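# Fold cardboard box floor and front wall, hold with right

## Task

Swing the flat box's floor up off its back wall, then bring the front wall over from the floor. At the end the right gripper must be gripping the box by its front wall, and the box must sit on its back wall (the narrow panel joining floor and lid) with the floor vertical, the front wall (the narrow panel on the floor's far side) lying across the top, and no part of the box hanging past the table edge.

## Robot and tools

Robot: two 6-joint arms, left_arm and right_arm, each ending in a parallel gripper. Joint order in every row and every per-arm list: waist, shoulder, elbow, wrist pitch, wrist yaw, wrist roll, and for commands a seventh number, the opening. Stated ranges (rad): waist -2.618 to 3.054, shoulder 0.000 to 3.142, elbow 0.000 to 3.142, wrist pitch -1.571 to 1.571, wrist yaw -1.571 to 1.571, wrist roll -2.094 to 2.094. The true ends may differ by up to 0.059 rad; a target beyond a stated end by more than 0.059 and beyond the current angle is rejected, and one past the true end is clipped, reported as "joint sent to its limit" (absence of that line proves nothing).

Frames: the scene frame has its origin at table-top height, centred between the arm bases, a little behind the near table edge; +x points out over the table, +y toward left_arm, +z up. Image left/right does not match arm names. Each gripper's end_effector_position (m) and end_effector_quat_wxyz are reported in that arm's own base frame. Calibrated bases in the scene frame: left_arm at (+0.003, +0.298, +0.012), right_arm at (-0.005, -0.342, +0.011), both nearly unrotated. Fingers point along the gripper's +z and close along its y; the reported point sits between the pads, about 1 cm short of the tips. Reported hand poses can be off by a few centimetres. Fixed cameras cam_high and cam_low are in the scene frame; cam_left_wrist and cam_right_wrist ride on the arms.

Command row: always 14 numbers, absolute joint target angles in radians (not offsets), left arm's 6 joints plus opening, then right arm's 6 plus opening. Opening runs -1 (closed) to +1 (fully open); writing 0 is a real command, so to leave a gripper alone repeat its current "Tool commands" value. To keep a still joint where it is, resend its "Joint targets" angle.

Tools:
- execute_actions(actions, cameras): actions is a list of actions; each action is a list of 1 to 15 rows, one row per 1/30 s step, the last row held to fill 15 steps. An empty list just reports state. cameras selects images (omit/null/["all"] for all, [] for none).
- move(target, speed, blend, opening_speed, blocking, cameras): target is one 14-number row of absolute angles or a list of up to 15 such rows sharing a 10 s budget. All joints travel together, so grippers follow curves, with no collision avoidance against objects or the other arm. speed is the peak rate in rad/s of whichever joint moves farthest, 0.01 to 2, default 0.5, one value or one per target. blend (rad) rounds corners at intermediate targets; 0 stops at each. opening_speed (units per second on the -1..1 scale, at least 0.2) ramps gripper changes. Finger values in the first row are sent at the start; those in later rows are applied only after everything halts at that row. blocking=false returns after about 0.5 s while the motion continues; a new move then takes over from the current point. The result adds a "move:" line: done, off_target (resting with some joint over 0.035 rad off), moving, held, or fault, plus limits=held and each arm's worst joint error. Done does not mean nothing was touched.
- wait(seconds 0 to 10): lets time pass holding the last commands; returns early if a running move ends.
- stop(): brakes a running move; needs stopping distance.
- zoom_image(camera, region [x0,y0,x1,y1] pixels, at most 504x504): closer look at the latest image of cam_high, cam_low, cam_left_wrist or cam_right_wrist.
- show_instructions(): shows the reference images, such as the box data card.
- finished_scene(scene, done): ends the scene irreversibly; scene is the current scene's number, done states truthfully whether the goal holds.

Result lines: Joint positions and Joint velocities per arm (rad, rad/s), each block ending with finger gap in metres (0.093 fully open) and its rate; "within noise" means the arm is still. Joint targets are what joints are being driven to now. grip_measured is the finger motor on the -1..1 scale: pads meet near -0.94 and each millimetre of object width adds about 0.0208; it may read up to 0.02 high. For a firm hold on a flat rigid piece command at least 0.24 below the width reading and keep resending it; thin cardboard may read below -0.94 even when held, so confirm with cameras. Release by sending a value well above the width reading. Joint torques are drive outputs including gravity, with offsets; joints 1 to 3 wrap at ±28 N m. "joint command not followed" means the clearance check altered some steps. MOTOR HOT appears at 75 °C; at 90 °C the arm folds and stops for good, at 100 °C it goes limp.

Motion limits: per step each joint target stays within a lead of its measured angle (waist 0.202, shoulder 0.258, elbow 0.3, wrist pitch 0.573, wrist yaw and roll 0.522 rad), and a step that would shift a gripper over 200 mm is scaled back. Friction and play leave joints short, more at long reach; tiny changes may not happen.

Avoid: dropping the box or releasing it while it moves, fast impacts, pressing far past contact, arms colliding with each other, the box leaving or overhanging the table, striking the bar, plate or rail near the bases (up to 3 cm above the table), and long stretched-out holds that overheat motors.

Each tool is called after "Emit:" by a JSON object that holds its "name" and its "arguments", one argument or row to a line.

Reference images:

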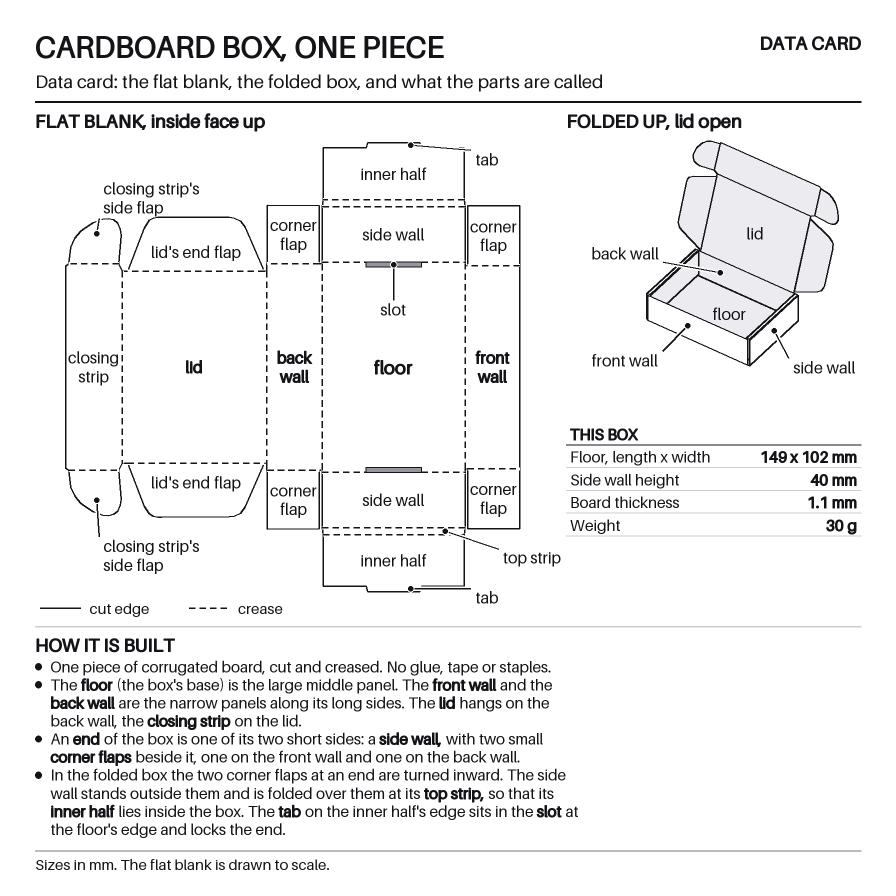

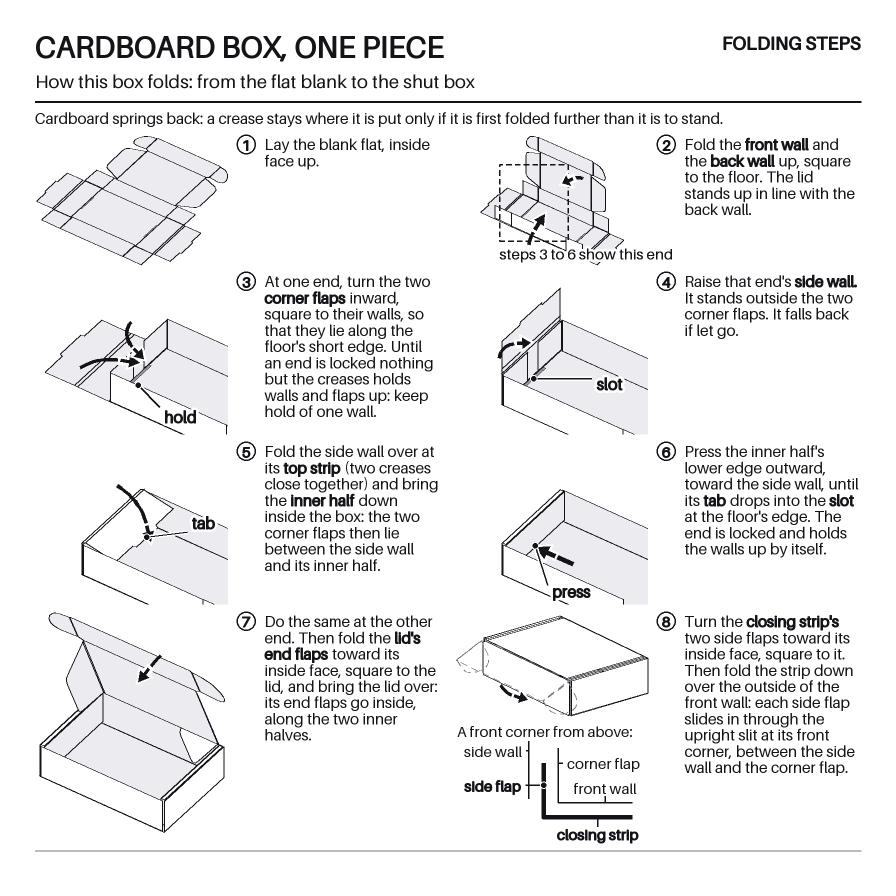

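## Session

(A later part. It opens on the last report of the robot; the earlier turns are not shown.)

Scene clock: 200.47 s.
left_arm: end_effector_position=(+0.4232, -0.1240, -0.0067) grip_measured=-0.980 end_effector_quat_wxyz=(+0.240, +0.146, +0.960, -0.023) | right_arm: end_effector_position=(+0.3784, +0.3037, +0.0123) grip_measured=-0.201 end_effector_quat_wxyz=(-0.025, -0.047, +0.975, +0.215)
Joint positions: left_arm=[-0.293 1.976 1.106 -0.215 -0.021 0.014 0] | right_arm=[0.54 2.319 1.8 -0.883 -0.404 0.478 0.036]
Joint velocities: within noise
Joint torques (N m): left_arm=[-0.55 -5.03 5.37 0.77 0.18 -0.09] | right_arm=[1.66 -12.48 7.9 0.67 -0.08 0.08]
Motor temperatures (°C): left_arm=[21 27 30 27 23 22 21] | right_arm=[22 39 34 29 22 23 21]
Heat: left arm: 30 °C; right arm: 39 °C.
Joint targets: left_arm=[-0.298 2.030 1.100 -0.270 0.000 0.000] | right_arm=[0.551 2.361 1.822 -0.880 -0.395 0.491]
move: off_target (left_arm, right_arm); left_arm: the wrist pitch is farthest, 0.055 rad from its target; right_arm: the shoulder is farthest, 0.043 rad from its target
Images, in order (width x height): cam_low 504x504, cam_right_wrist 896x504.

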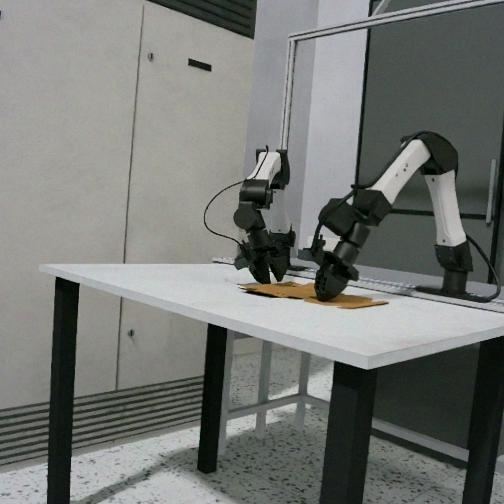

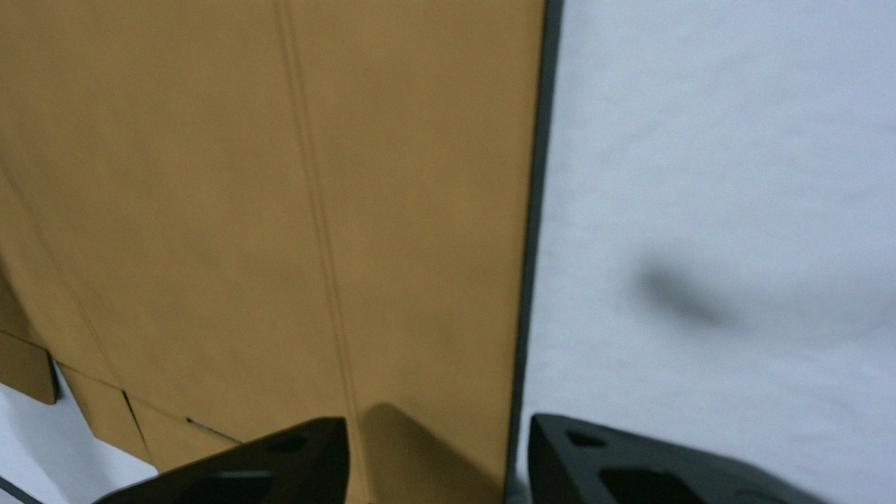

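Emit:
{"name": "move", "arguments": {
  "target": [
    [-0.298,2.03,1.1,-0.27,0,0,-1,0.579,2.382,1.857,-0.88,-0.39,0.52,-0.2],
    [-0.298,2.03,1.1,-0.27,0,0,-1,0.595,2.35,1.9,-0.915,-0.39,0.535,-0.2]
  ],
  "speed": 0.08,
  "blend": 0.01,
  "cameras": ["cam_right_wrist","cam_low"]
}}

Emit:
{"name": "zoom_image", "arguments": {
  "camera": "cam_low",
  "region": [210, 240, 290, 310]
}}

Scene clock: 205.47 s.
left_arm: end_effector_position=(+0.4239, -0.1240, -0.0063) grip_measured=-0.980 end_effector_quat_wxyz=(+0.241, +0.146, +0.959, -0.023) | right_arm: end_effector_position=(+0.3754, +0.3122, +0.0185) grip_measured=-0.201 end_effector_quat_wxyz=(-0.030, -0.037, +0.979, +0.199)
Joint positions: left_arm=[-0.293 1.976 1.106 -0.212 -0.022 0.014 0] | right_arm=[0.567 2.334 1.862 -0.94 -0.375 0.523 0.036]
Joint velocities: within noise
Joint torques (N m): left_arm=[-0.55 -4.93 5.3 0.76 0.2 -0.07] | right_arm=[2.95 -15.35 9.33 0.92 -0.31 0.07]
Motor temperatures (°C): left_arm=[21 27 30 27 23 22 21] | right_arm=[22 39 34 29 22 23 21]
Heat: left arm: 30 °C; right arm: 39 °C.
Joint targets: left_arm=[-0.298 2.030 1.100 -0.269 0.001 0.000] | right_arm=[0.594 2.350 1.901 -0.915 -0.389 0.535]
move: off_target (left_arm, right_arm); left_arm: the wrist pitch is farthest, 0.058 rad from its target; right_arm: the elbow is farthest, 0.038 rad from its target
Images, in order (width x height): cam_low 504x504, cam_right_wrist 896x504.

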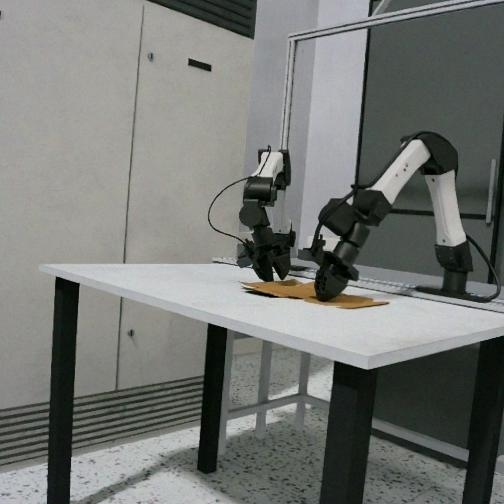

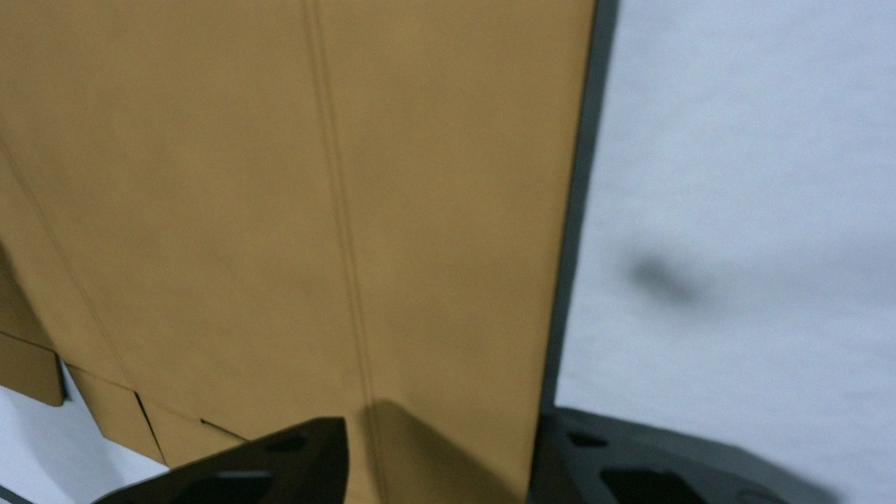

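Scaled by 6.300 from the camera's 504x504 image, which has a finer 720x720 frame.

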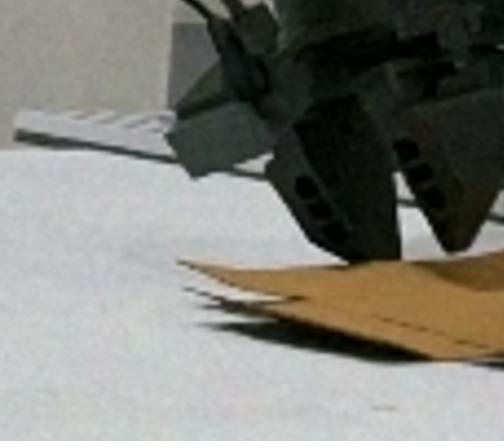

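Emit:
{"name": "move", "arguments": {
  "target": [
    [-0.298,2.03,1.1,-0.27,0,0,-1,0.611,2.342,1.967,-0.975,-0.385,0.555,-0.2]
  ],
  "speed": 0.08,
  "cameras": ["cam_right_wrist","cam_low"]
}}

Emit:
{"name": "zoom_image", "arguments": {
  "camera": "cam_low",
  "region": [210, 240, 290, 310]
}}

Scene clock: 208.20 s.
left_arm: end_effector_position=(+0.4240, -0.1237, -0.0063) grip_measured=-0.980 end_effector_quat_wxyz=(+0.241, +0.146, +0.959, -0.022) | right_arm: end_effector_position=(+0.3760, +0.3294, +0.0384) grip_measured=-0.201 end_effector_quat_wxyz=(-0.019, -0.044, +0.977, +0.207)
Joint positions: left_arm=[-0.293 1.976 1.106 -0.212 -0.024 0.014 0] | right_arm=[0.596 2.334 1.937 -0.98 -0.373 0.543 0.036]
Joint velocities: within noise
Joint torques (N m): left_arm=[-0.57 -5.01 5.42 0.73 0.19 -0.07] | right_arm=[2.02 -16.35 8.7 0.74 -0.29 0.05]
Motor temperatures (°C): left_arm=[21 27 30 27 23 22 21] | right_arm=[22 40 34 28 22 23 21]
Heat: left arm: 30 °C; right arm: 40 °C.
Joint targets: left_arm=[-0.298 2.030 1.100 -0.271 -0.001 0.000] | right_arm=[0.612 2.342 1.966 -0.976 -0.386 0.554]
move: off_target (left_arm); left_arm: the wrist pitch is farthest, 0.058 rad from its target
Images, in order (width x height): cam_low 504x504, cam_right_wrist 896x504.

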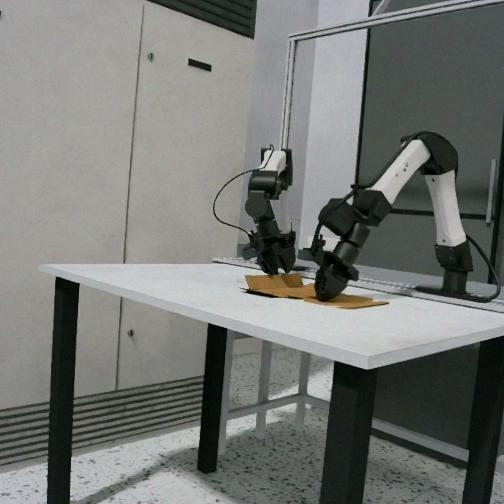

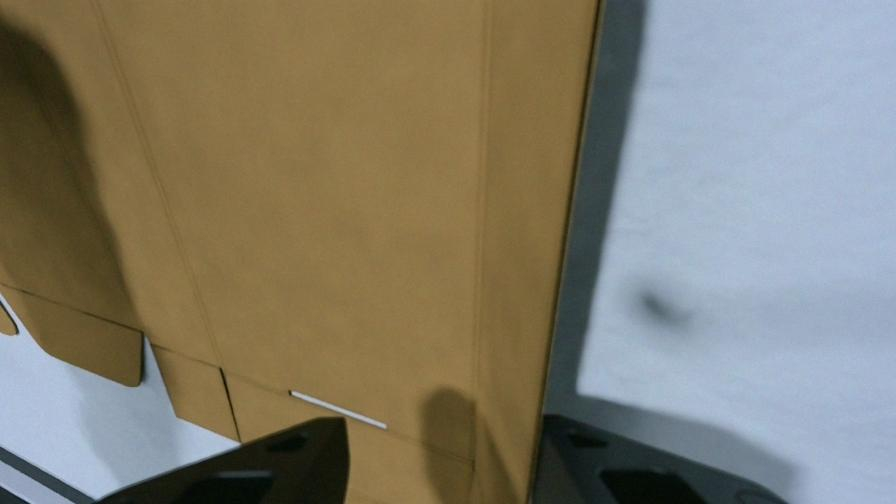

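Scaled by 6.300 from the camera's 504x504 image, which has a finer 720x720 frame.

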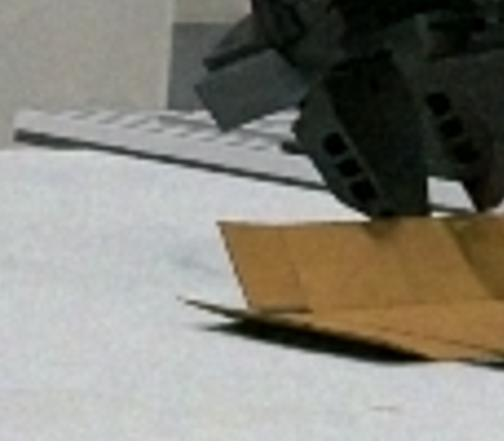

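Emit:
{"name": "move", "arguments": {
  "target": [
    [-0.298,2.03,1.1,-0.27,0,0,-1,0.623,2.366,1.954,-0.935,-0.38,0.565,-0.2],
    [-0.298,2.03,1.1,-0.27,0,0,-1,0.683,2.409,2.027,-0.94,-0.37,0.63,-0.2]
  ],
  "speed": 0.1,
  "cameras": ["cam_right_wrist","cam_low","cam_high"]
}}

Emit:
{"name": "zoom_image", "arguments": {
  "camera": "cam_low",
  "region": [220, 240, 300, 310]
}}

Scene clock: 211.90 s.
left_arm: end_effector_position=(+0.4255, -0.1242, -0.0066) grip_measured=-0.980 end_effector_quat_wxyz=(+0.244, +0.146, +0.958, -0.023) | right_arm: end_effector_position=(+0.3641, +0.3638, +0.0403) grip_measured=-0.201 end_effector_quat_wxyz=(-0.021, -0.044, +0.976, +0.214)
Joint positions: left_arm=[-0.293 1.979 1.106 -0.203 -0.024 0.014 0] | right_arm=[0.665 2.368 1.997 -0.972 -0.373 0.619 0.036]
Joint velocities: within noise
Joint torques (N m): left_arm=[-0.53 -5.19 5.37 0.67 0.21 -0.09] | right_arm=[2.11 -13.27 8.8 1.12 -0.12 0.07]
Motor temperatures (°C): left_arm=[21 27 30 27 23 22 21] | right_arm=[22 40 35 28 22 23 21]
Heat: left arm: 30 °C; right arm: 40 °C.
Joint targets: left_arm=[-0.298 2.031 1.100 -0.269 0.000 0.000] | right_arm=[0.682 2.410 2.027 -0.940 -0.370 0.630]
move: off_target (left_arm, right_arm); left_arm: the wrist pitch is farthest, 0.067 rad from its target; right_arm: the shoulder is farthest, 0.041 rad from its target
Images, in order (width x height): cam_high 504x504, cam_low 504x504, cam_right_wrist 896x504.

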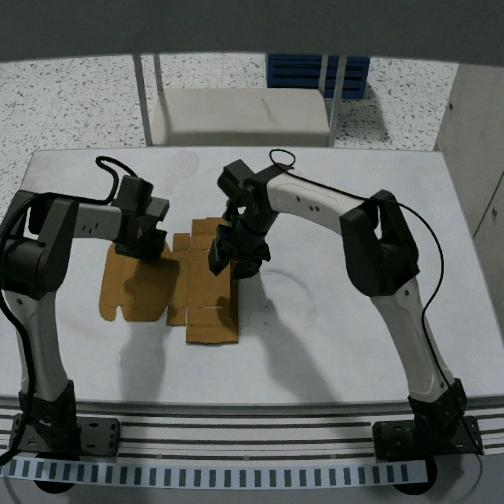

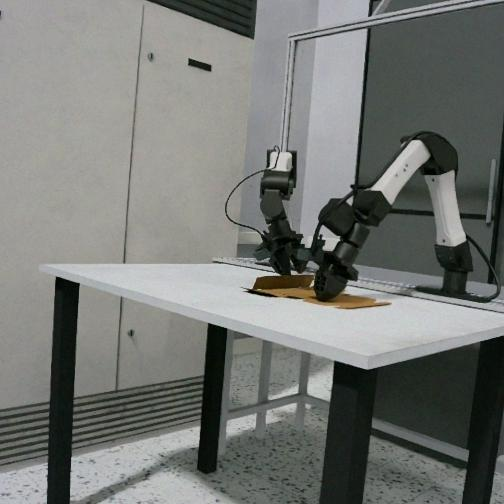

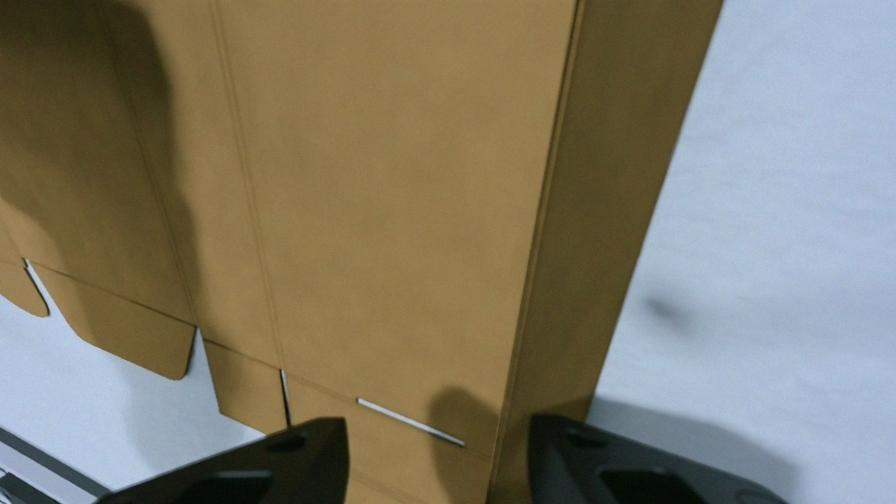

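Scaled by 6.300 from the camera's 504x504 image, which has a finer 720x720 frame.

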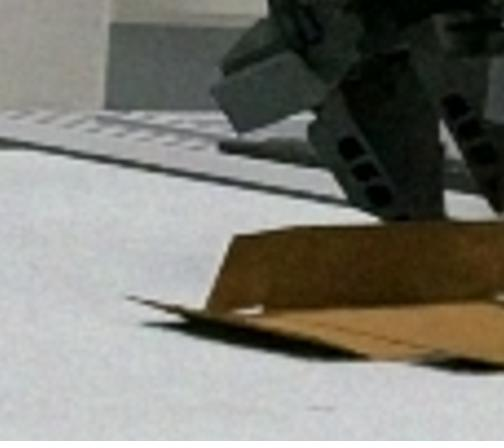

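Emit:
{"name": "move", "arguments": {
  "target": [
    [-0.298,2.03,1.1,-0.27,0,0,-1,0.62,2.34,2.02,-1.0,-0.37,0.6,-0.2],
    [-0.298,2.03,1.1,-0.27,0,0,-1,0.4,1.8,1.6,-1.0,-0.37,0.6,-0.2]
  ],
  "speed": [0.15,0.6],
  "cameras": ["cam_low","cam_high"]
}}

Emit:
{"name": "zoom_image", "arguments": {
  "camera": "cam_low",
  "region": [220, 240, 400, 330]
}}

Emit:
{"name": "zoom_image", "arguments": {
  "camera": "cam_high",
  "region": [80, 180, 300, 370]
}}

Scene clock: 219.33 s.
left_arm: end_effector_position=(+0.4258, -0.1243, -0.0064) grip_measured=-0.980 end_effector_quat_wxyz=(+0.245, +0.145, +0.958, -0.023) | right_arm: end_effector_position=(+0.3685, +0.2218, +0.1625) grip_measured=-0.201 end_effector_quat_wxyz=(+0.076, +0.067, +0.963, +0.250)
Joint positions: left_arm=[-0.293 1.979 1.106 -0.202 -0.024 0.014 0] | right_arm=[0.399 1.828 1.618 -0.977 -0.373 0.61 0.036]
Joint velocities: within noise
Joint torques (N m): left_arm=[-0.59 -5.26 5.41 0.67 0.21 -0.09] | right_arm=[0.8 -15.23 5.45 0.82 -0.11 -0.13]
Motor temperatures (°C): left_arm=[21 27 30 27 23 22 21] | right_arm=[22 43 36 29 22 23 21]
Heat: left arm: 30 °C; right arm: 43 °C.
Joint targets: left_arm=[-0.298 2.030 1.100 -0.270 0.000 0.000] | right_arm=[0.401 1.800 1.601 -1.000 -0.370 0.600]
move: off_target (left_arm); left_arm: the wrist pitch is farthest, 0.068 rad from its target
Images, in order (width x height): cam_high 504x504, cam_low 504x504.

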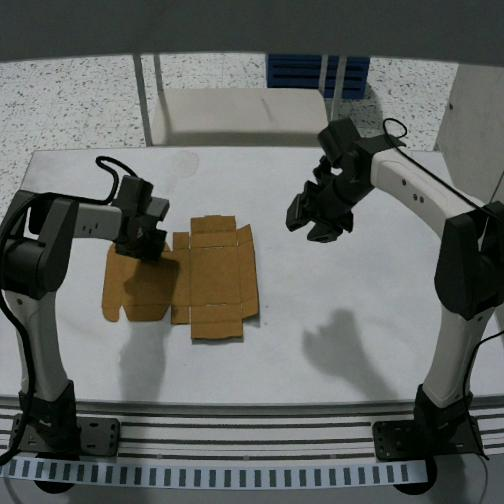

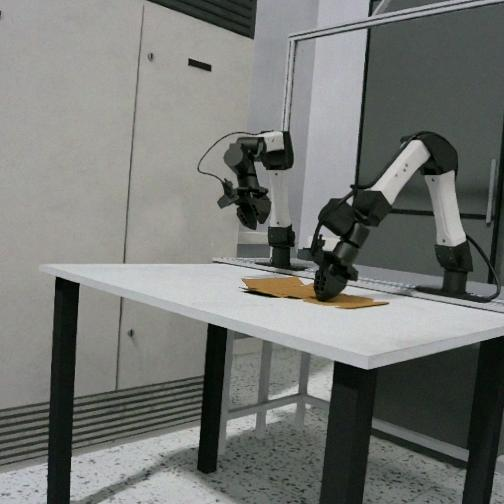

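Scaled by 2.800 from the camera's 504x504 image, which has a finer 720x720 frame.

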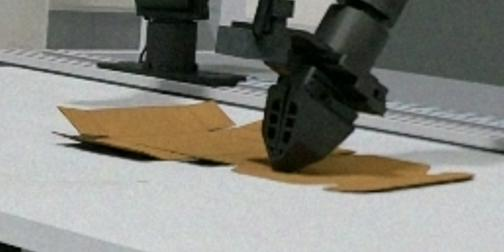

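Scaled by 2.291 from the camera's 504x504 image, which has a finer 720x720 frame.

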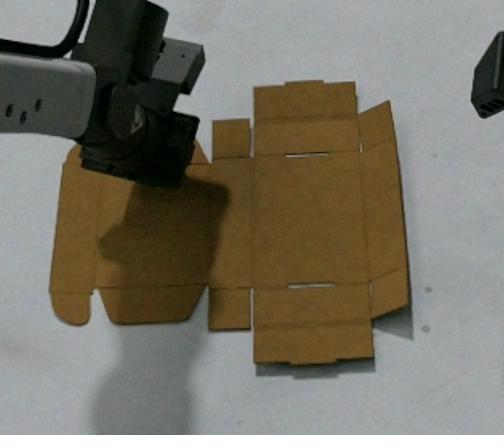

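Emit:
{"name": "move", "arguments": {
  "target": [
    [-0.298,2.03,1.1,-0.27,0,0,-1,0.76,1.8,0.94,0.46,0.4,0.7,-0.2],
    [-0.298,2.03,1.1,-0.27,0,0,-1,0.785,2.035,0.925,0.425,0.41,0.7,-0.2]
  ],
  "speed": [0.8,0.2],
  "cameras": ["cam_low","cam_high","cam_right_wrist"]
}}

Emit:
{"name": "zoom_image", "arguments": {
  "camera": "cam_low",
  "region": [220, 240, 300, 310]
}}

Scene clock: 230.07 s.
left_arm: end_effector_position=(+0.4258, -0.1243, -0.0064) grip_measured=-0.980 end_effector_quat_wxyz=(+0.245, +0.145, +0.958, -0.023) | right_arm: end_effector_position=(+0.3913, +0.2950, +0.0284) grip_measured=-0.201 end_effector_quat_wxyz=(+0.440, +0.047, +0.881, +0.167)
Joint positions: left_arm=[-0.293 1.979 1.106 -0.202 -0.024 0.014 0] | right_arm=[0.774 2.007 0.937 0.427 0.382 0.688 0.036]
Joint velocities: within noise
Joint torques (N m): left_arm=[-0.58 -5.26 5.42 0.68 0.2 -0.07] | right_arm=[1.52 -10.22 4.72 1.86 0.46 0.08]
Motor temperatures (°C): left_arm=[21 28 30 27 23 22 21] | right_arm=[22 47 35 29 22 23 21]
Heat: left arm: 30 °C; right arm: 47 °C.
Joint targets: left_arm=[-0.298 2.030 1.100 -0.270 0.000 0.000] | right_arm=[0.785 2.035 0.925 0.425 0.400 0.700]
move: off_target (left_arm); left_arm: the wrist pitch is farthest, 0.068 rad from its target
Images, in order (width x height): cam_high 504x504, cam_low 504x504, cam_right_wrist 896x504.

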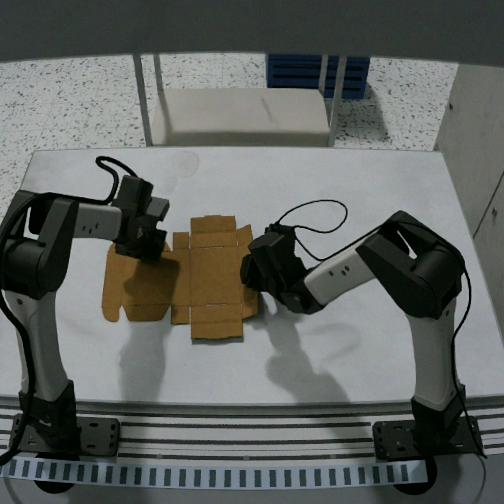

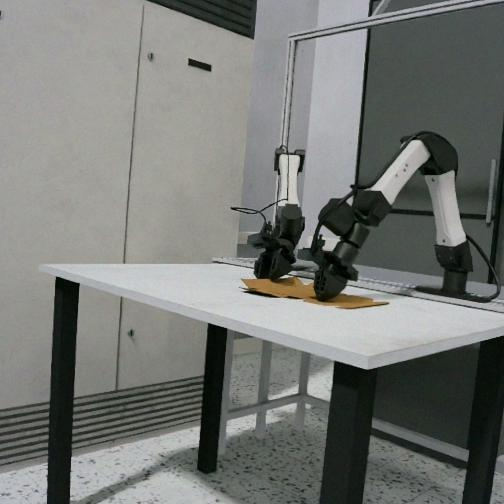

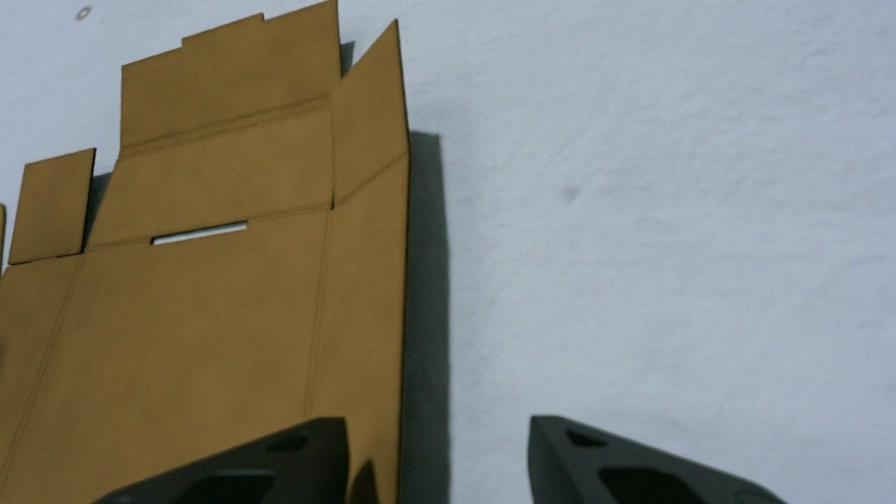

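Scaled by 6.300 from the camera's 504x504 image, which has a finer 720x720 frame.

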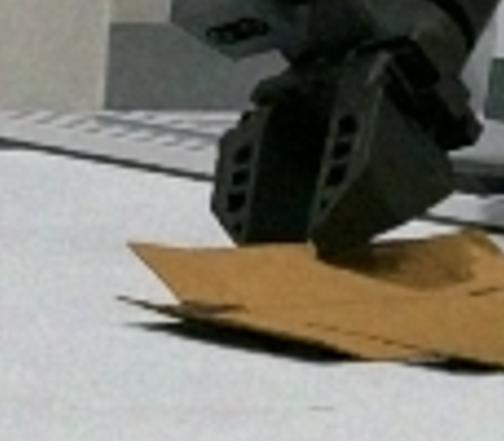

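Emit:
{"name": "move", "arguments": {
  "target": [
    [-0.298,2.03,1.1,-0.27,0,0,-1,0.839,2.155,1.125,0.335,0.447,0.735,-0.2]
  ],
  "speed": 0.1,
  "cameras": ["cam_low","cam_right_wrist"]
}}

Emit:
{"name": "zoom_image", "arguments": {
  "camera": "cam_low",
  "region": [220, 240, 300, 310]
}}

Scene clock: 233.17 s.
left_arm: end_effector_position=(+0.4258, -0.1243, -0.0064) grip_measured=-0.980 end_effector_quat_wxyz=(+0.245, +0.145, +0.958, -0.023) | right_arm: end_effector_position=(+0.4055, +0.3200, +0.0214) grip_measured=-0.201 end_effector_quat_wxyz=(+0.452, +0.056, +0.879, +0.140)
Joint positions: left_arm=[-0.293 1.979 1.106 -0.202 -0.024 0.014 0] | right_arm=[0.817 2.118 1.09 0.358 0.474 0.711 0.036]
Joint velocities: within noise
Joint torques (N m): left_arm=[-0.59 -5.27 5.38 0.69 0.2 -0.08] | right_arm=[2.54 -10.61 8.42 1.54 0.12 0.12]
Motor temperatures (°C): left_arm=[21 28 30 27 23 22 21] | right_arm=[22 46 35 29 22 23 21]
Heat: left arm: 30 °C; right arm: 46 °C.
Joint targets: left_arm=[-0.298 2.030 1.100 -0.270 0.000 0.000] | right_arm=[0.839 2.154 1.124 0.334 0.458 0.726]
move: off_target (left_arm, right_arm); left_arm: the wrist pitch is farthest, 0.068 rad from its target; right_arm: the shoulder is farthest, 0.037 rad from its target
Images, in order (width x height): cam_low 504x504, cam_right_wrist 896x504.

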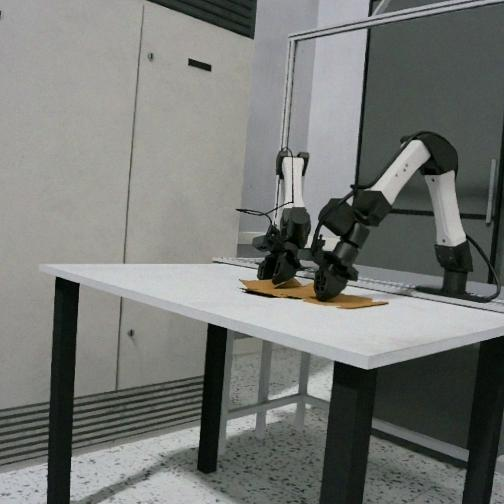

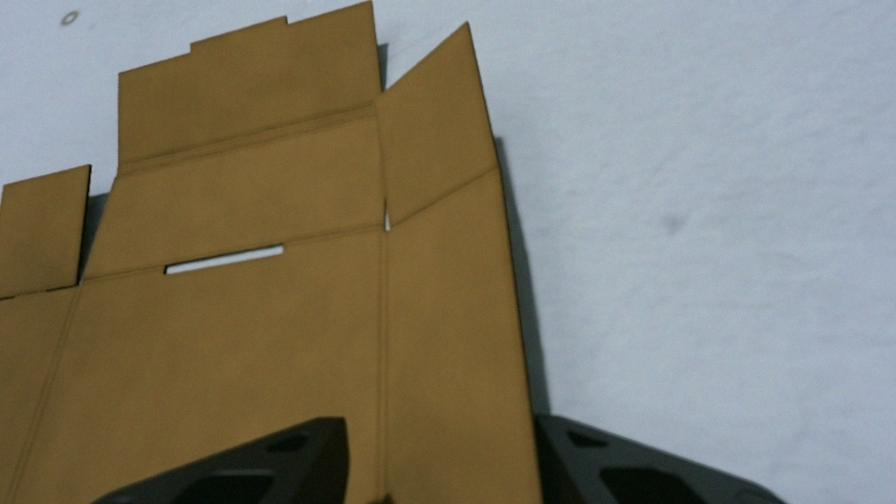

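Scaled by 6.300 from the camera's 504x504 image, which has a finer 720x720 frame.

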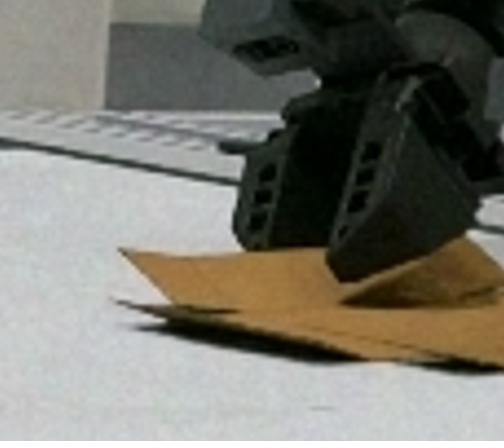

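Emit:
{"name": "move", "arguments": {
  "target": [
    [-0.298,2.03,1.1,-0.27,0,0,-1,0.845,2.105,1.14,0.295,0.447,0.735,-0.2],
    [-0.298,2.03,1.1,-0.27,0,0,-1,0.865,2.135,1.18,0.265,0.455,0.75,-0.2]
  ],
  "speed": 0.1,
  "blend": 0.01,
  "cameras": ["cam_low","cam_right_wrist"]
}}

Emit:
{"name": "zoom_image", "arguments": {
  "camera": "cam_low",
  "region": [220, 240, 300, 310]
}}

Scene clock: 237.23 s.
left_arm: end_effector_position=(+0.4261, -0.1234, -0.0064) grip_measured=-0.980 end_effector_quat_wxyz=(+0.245, +0.145, +0.958, -0.022) | right_arm: end_effector_position=(+0.4042, +0.3348, +0.0318) grip_measured=-0.201 end_effector_quat_wxyz=(+0.451, +0.057, +0.880, +0.141)
Joint positions: left_arm=[-0.292 1.979 1.106 -0.202 -0.025 0.014 0] | right_arm=[0.845 2.118 1.153 0.282 0.495 0.736 0.036]
Joint velocities: within noise
Joint torques (N m): left_arm=[-0.79 -5.3 5.37 0.65 0.23 -0.09] | right_arm=[2.51 -12.83 8.09 1.61 -0.11 0.09]
Motor temperatures (°C): left_arm=[21 28 30 26 23 22 21] | right_arm=[22 46 36 30 22 23 21]
Heat: left arm: 30 °C; right arm: 46 °C.
Joint targets: left_arm=[-0.299 2.030 1.100 -0.270 0.001 0.000] | right_arm=[0.866 2.135 1.180 0.265 0.455 0.751]
move: off_target (left_arm, right_arm); left_arm: the wrist pitch is farthest, 0.068 rad from its target; right_arm: the wrist yaw is farthest, 0.040 rad from its target
Images, in order (width x height): cam_low 504x504, cam_right_wrist 896x504.

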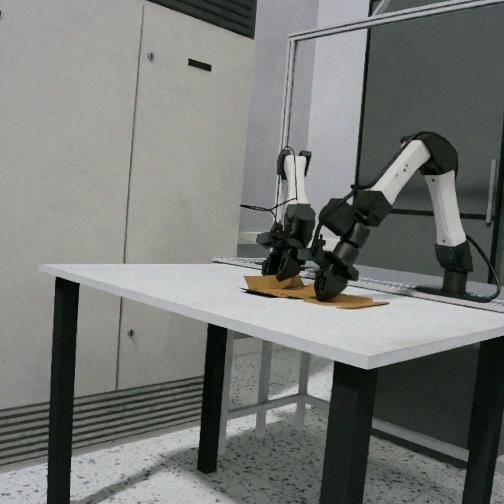

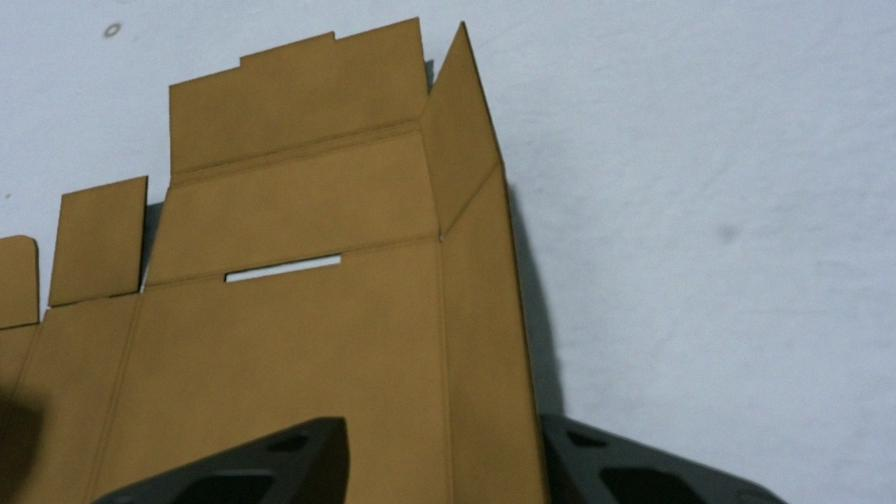

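Scaled by 6.300 from the camera's 504x504 image, which has a finer 720x720 frame.

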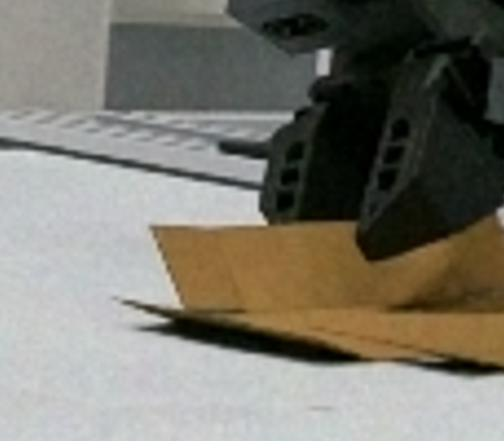

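Emit:
{"name": "move", "arguments": {
  "target": [
    [-0.298,2.03,1.1,-0.27,0,0,-1,0.88,2.175,1.205,0.275,0.43,0.76,-0.2],
    [-0.298,2.03,1.1,-0.27,0,0,-1,0.875,2.17,1.2,0.275,0.43,0.76,-0.8]
  ],
  "speed": 0.1,
  "opening_speed": 0.4,
  "cameras": ["cam_low","cam_right_wrist"]
}}

Emit:
{"name": "zoom_image", "arguments": {
  "camera": "cam_low",
  "region": [220, 240, 300, 310]
}}

Scene clock: 240.80 s.
left_arm: end_effector_position=(+0.4274, -0.1200, -0.0062) grip_measured=-0.980 end_effector_quat_wxyz=(+0.246, +0.141, +0.959, -0.017) | right_arm: end_effector_position=(+0.4026, +0.3427, +0.0285) grip_measured=-0.797 end_effector_quat_wxyz=(+0.443, +0.054, +0.883, +0.145)
Joint positions: left_arm=[-0.287 1.979 1.106 -0.2 -0.035 0.014 0] | right_arm=[0.854 2.134 1.178 0.264 0.484 0.745 0.007]
Joint velocities: within noise
Joint torques (N m): left_arm=[-1.02 -5.26 5.34 0.66 0.29 -0.06] | right_arm=[2.45 -11.17 7.71 1.91 -0.26 0.1]
Motor temperatures (°C): left_arm=[21 28 30 26 23 22 21] | right_arm=[22 46 36 30 22 23 21]
Heat: left arm: 30 °C; right arm: 46 °C.
Joint targets: left_arm=[-0.298 2.030 1.100 -0.269 0.000 0.000] | right_arm=[0.875 2.170 1.199 0.275 0.430 0.759]
move: off_target (left_arm, right_arm); target 2's new numbers were sent with right_arm's wrist yaw 0.047 rad from that target; left_arm: the wrist pitch is farthest, 0.070 rad from its target; right_arm: the wrist yaw is farthest, 0.054 rad from its target
Images, in order (width x height): cam_low 504x504, cam_right_wrist 896x504.

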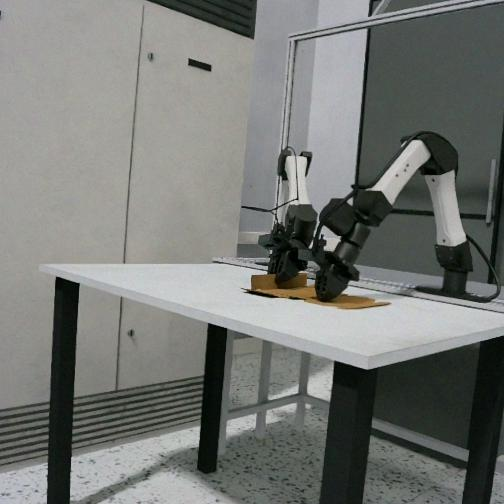

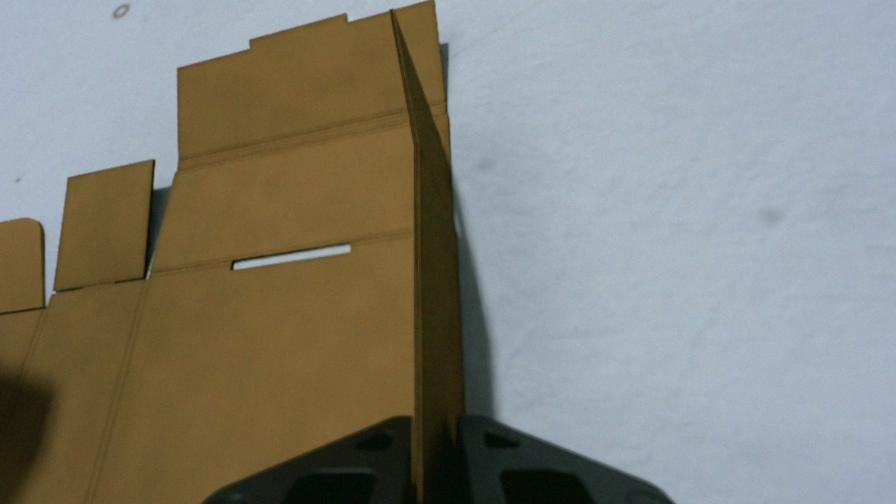

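Scaled by 6.300 from the camera's 504x504 image, which has a finer 720x720 frame.

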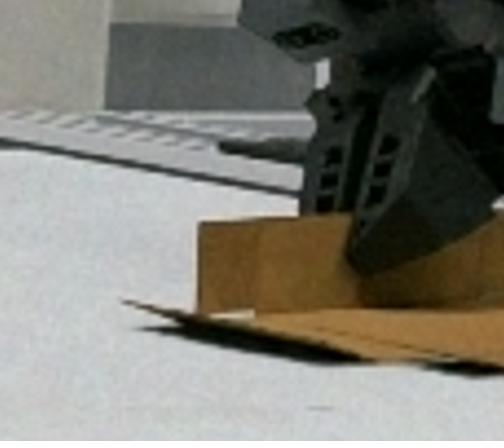

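Emit:
{"name": "move", "arguments": {
  "target": [
    [-0.298,2.03,1.1,-0.27,0,0,-1,0.865,2.165,1.19,0.27,0.45,0.755,-1]
  ],
  "speed": 0.1,
  "opening_speed": 0.3,
  "cameras": ["cam_low","cam_right_wrist","cam_high"]
}}

Emit:
{"name": "zoom_image", "arguments": {
  "camera": "cam_low",
  "region": [220, 240, 300, 310]
}}

Scene clock: 242.63 s.
left_arm: end_effector_position=(+0.4295, -0.1176, -0.0059) grip_measured=-0.980 end_effector_quat_wxyz=(+0.250, +0.138, +0.958, -0.012) | right_arm: end_effector_position=(+0.4035, +0.3400, +0.0278) grip_measured=-0.975 end_effector_quat_wxyz=(+0.444, +0.052, +0.884, +0.137)
Joint positions: left_arm=[-0.284 1.98 1.106 -0.192 -0.044 0.014 0] | right_arm=[0.851 2.134 1.179 0.255 0.491 0.736 0]
Joint velocities: within noise
Joint torques (N m): left_arm=[-1.33 -5.45 5.38 0.59 0.36 -0.08] | right_arm=[1.83 -11.69 6.95 1.95 -0.13 0.15]
Motor temperatures (°C): left_arm=[21 28 30 26 23 22 21] | right_arm=[22 46 36 30 22 23 21]
Heat: left arm: 30 °C; right arm: 46 °C.
Joint targets: left_arm=[-0.298 2.029 1.100 -0.270 -0.001 0.000] | right_arm=[0.865 2.165 1.192 0.270 0.449 0.756]
move: off_target (left_arm, right_arm); left_arm: the wrist pitch is farthest, 0.078 rad from its target; right_arm: the wrist yaw is farthest, 0.041 rad from its target
Images, in order (width x height): cam_high 504x504, cam_low 504x504, cam_right_wrist 896x504.

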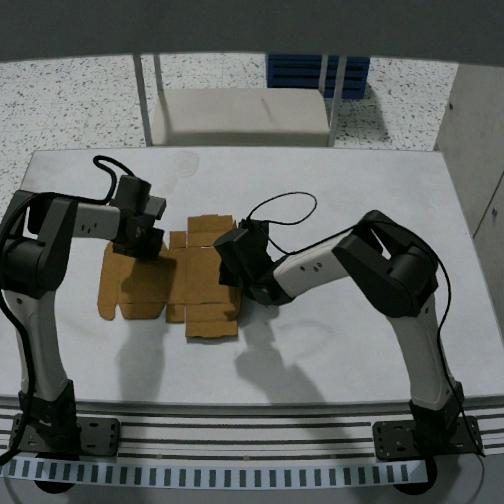

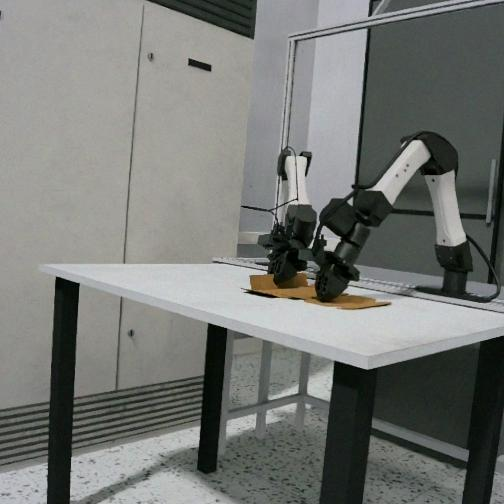

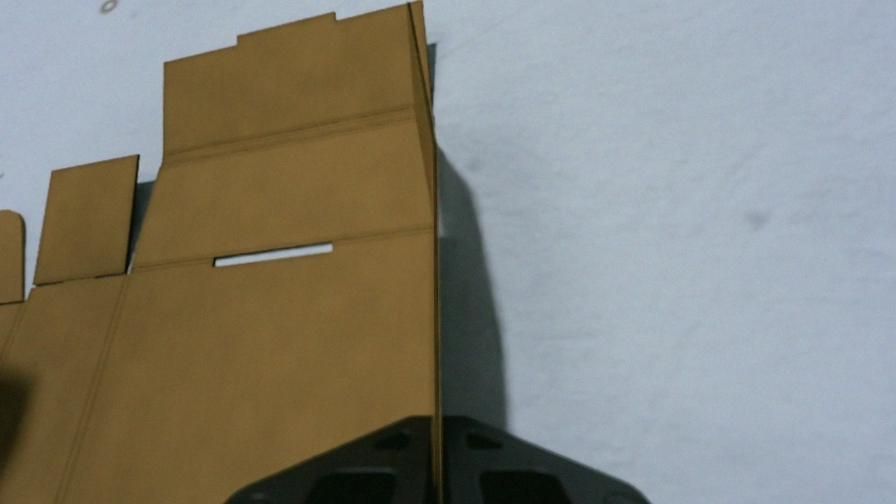

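Scaled by 6.300 from the camera's 504x504 image, which has a finer 720x720 frame.

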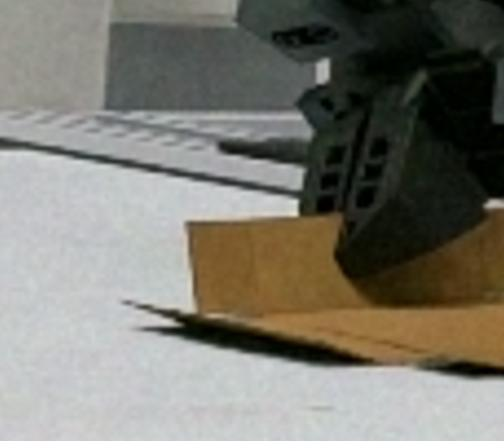

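Emit:
{"name": "move", "arguments": {
  "target": [
    [-0.298,1.75,1.1,-0.27,0,0,-1,0.855,2.13,1.17,0.25,0.45,0.745,-1],
    [-0.298,1.6,1.0,-0.27,0,0,-1,0.6124,1.925,0.7538,0.55,0.17,0.537,-1],
    [-0.298,1.6,1.0,-0.27,0,0,-1,0.272,1.785,0.5276,0.655,-0.18,0.297,-1]
  ],
  "speed": [0.3,0.2,0.2],
  "blend": 0.03
}}

Emit:
{"name": "zoom_image", "arguments": {
  "camera": "cam_low",
  "region": [180, 220, 380, 330]
}}

Scene clock: 251.80 s.
left_arm: end_effector_position=(+0.4143, -0.1212, +0.1087) grip_measured=-0.980 end_effector_quat_wxyz=(+0.357, +0.139, +0.923, -0.044) | right_arm: end_effector_position=(+0.3926, +0.1465, +0.0307) grip_measured=-0.975 end_effector_quat_wxyz=(+0.434, -0.019, +0.872, +0.225)
Joint positions: left_arm=[-0.288 1.62 1.02 -0.235 -0.01 0.014 0] | right_arm=[0.283 1.799 0.553 0.686 -0.184 0.342 0]
Joint velocities: within noise
Joint torques (N m): left_arm=[-0.96 -9.47 5.29 1.37 0.11 -0.09] | right_arm=[-0.05 -11.18 2.86 1.68 -0.03 -0.34]
Motor temperatures (°C): left_arm=[21 29 30 27 23 22 21] | right_arm=[22 47 36 31 22 23 22]
Heat: left arm: 30 °C; right arm: 47 °C.
Joint targets: left_arm=[-0.297 1.600 1.000 -0.271 0.001 0.000] | right_arm=[0.277 1.785 0.526 0.656 -0.189 0.306]
move: off_target (right_arm); right_arm: the wrist roll is farthest, 0.045 rad from its target

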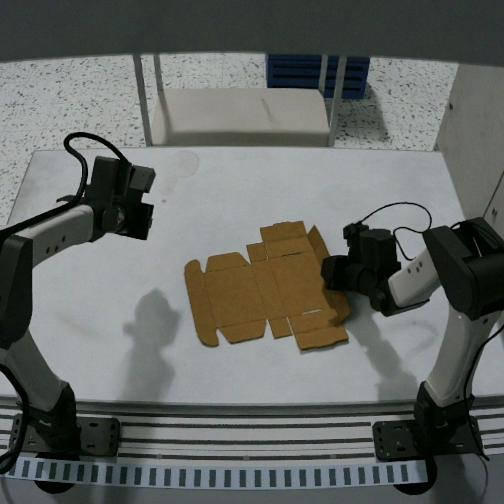

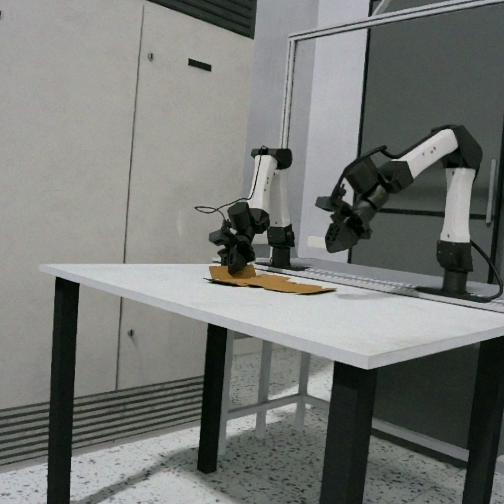

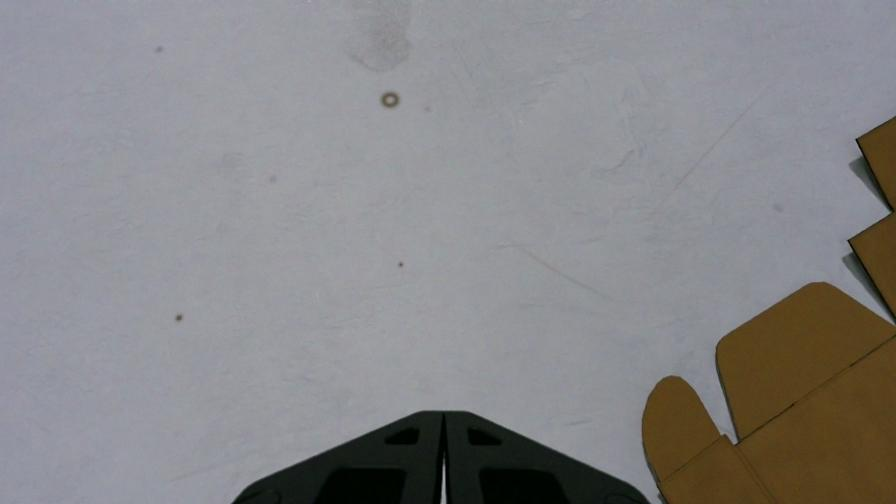

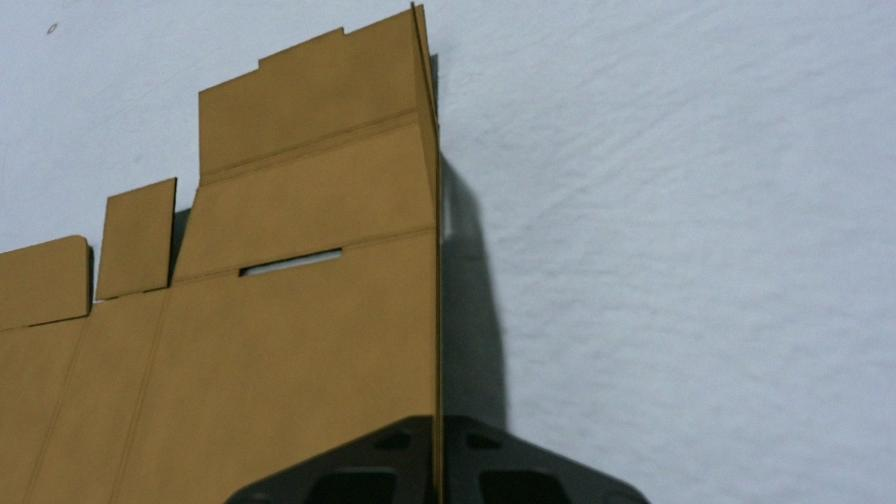

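Scaled by 2.520 from the camera's 504x504 image, which has a finer 720x720 frame.

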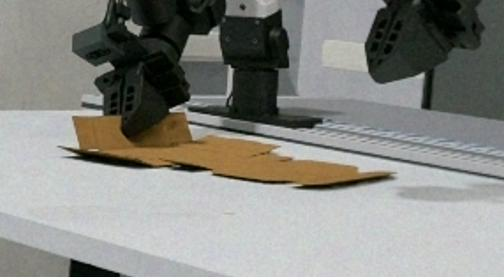

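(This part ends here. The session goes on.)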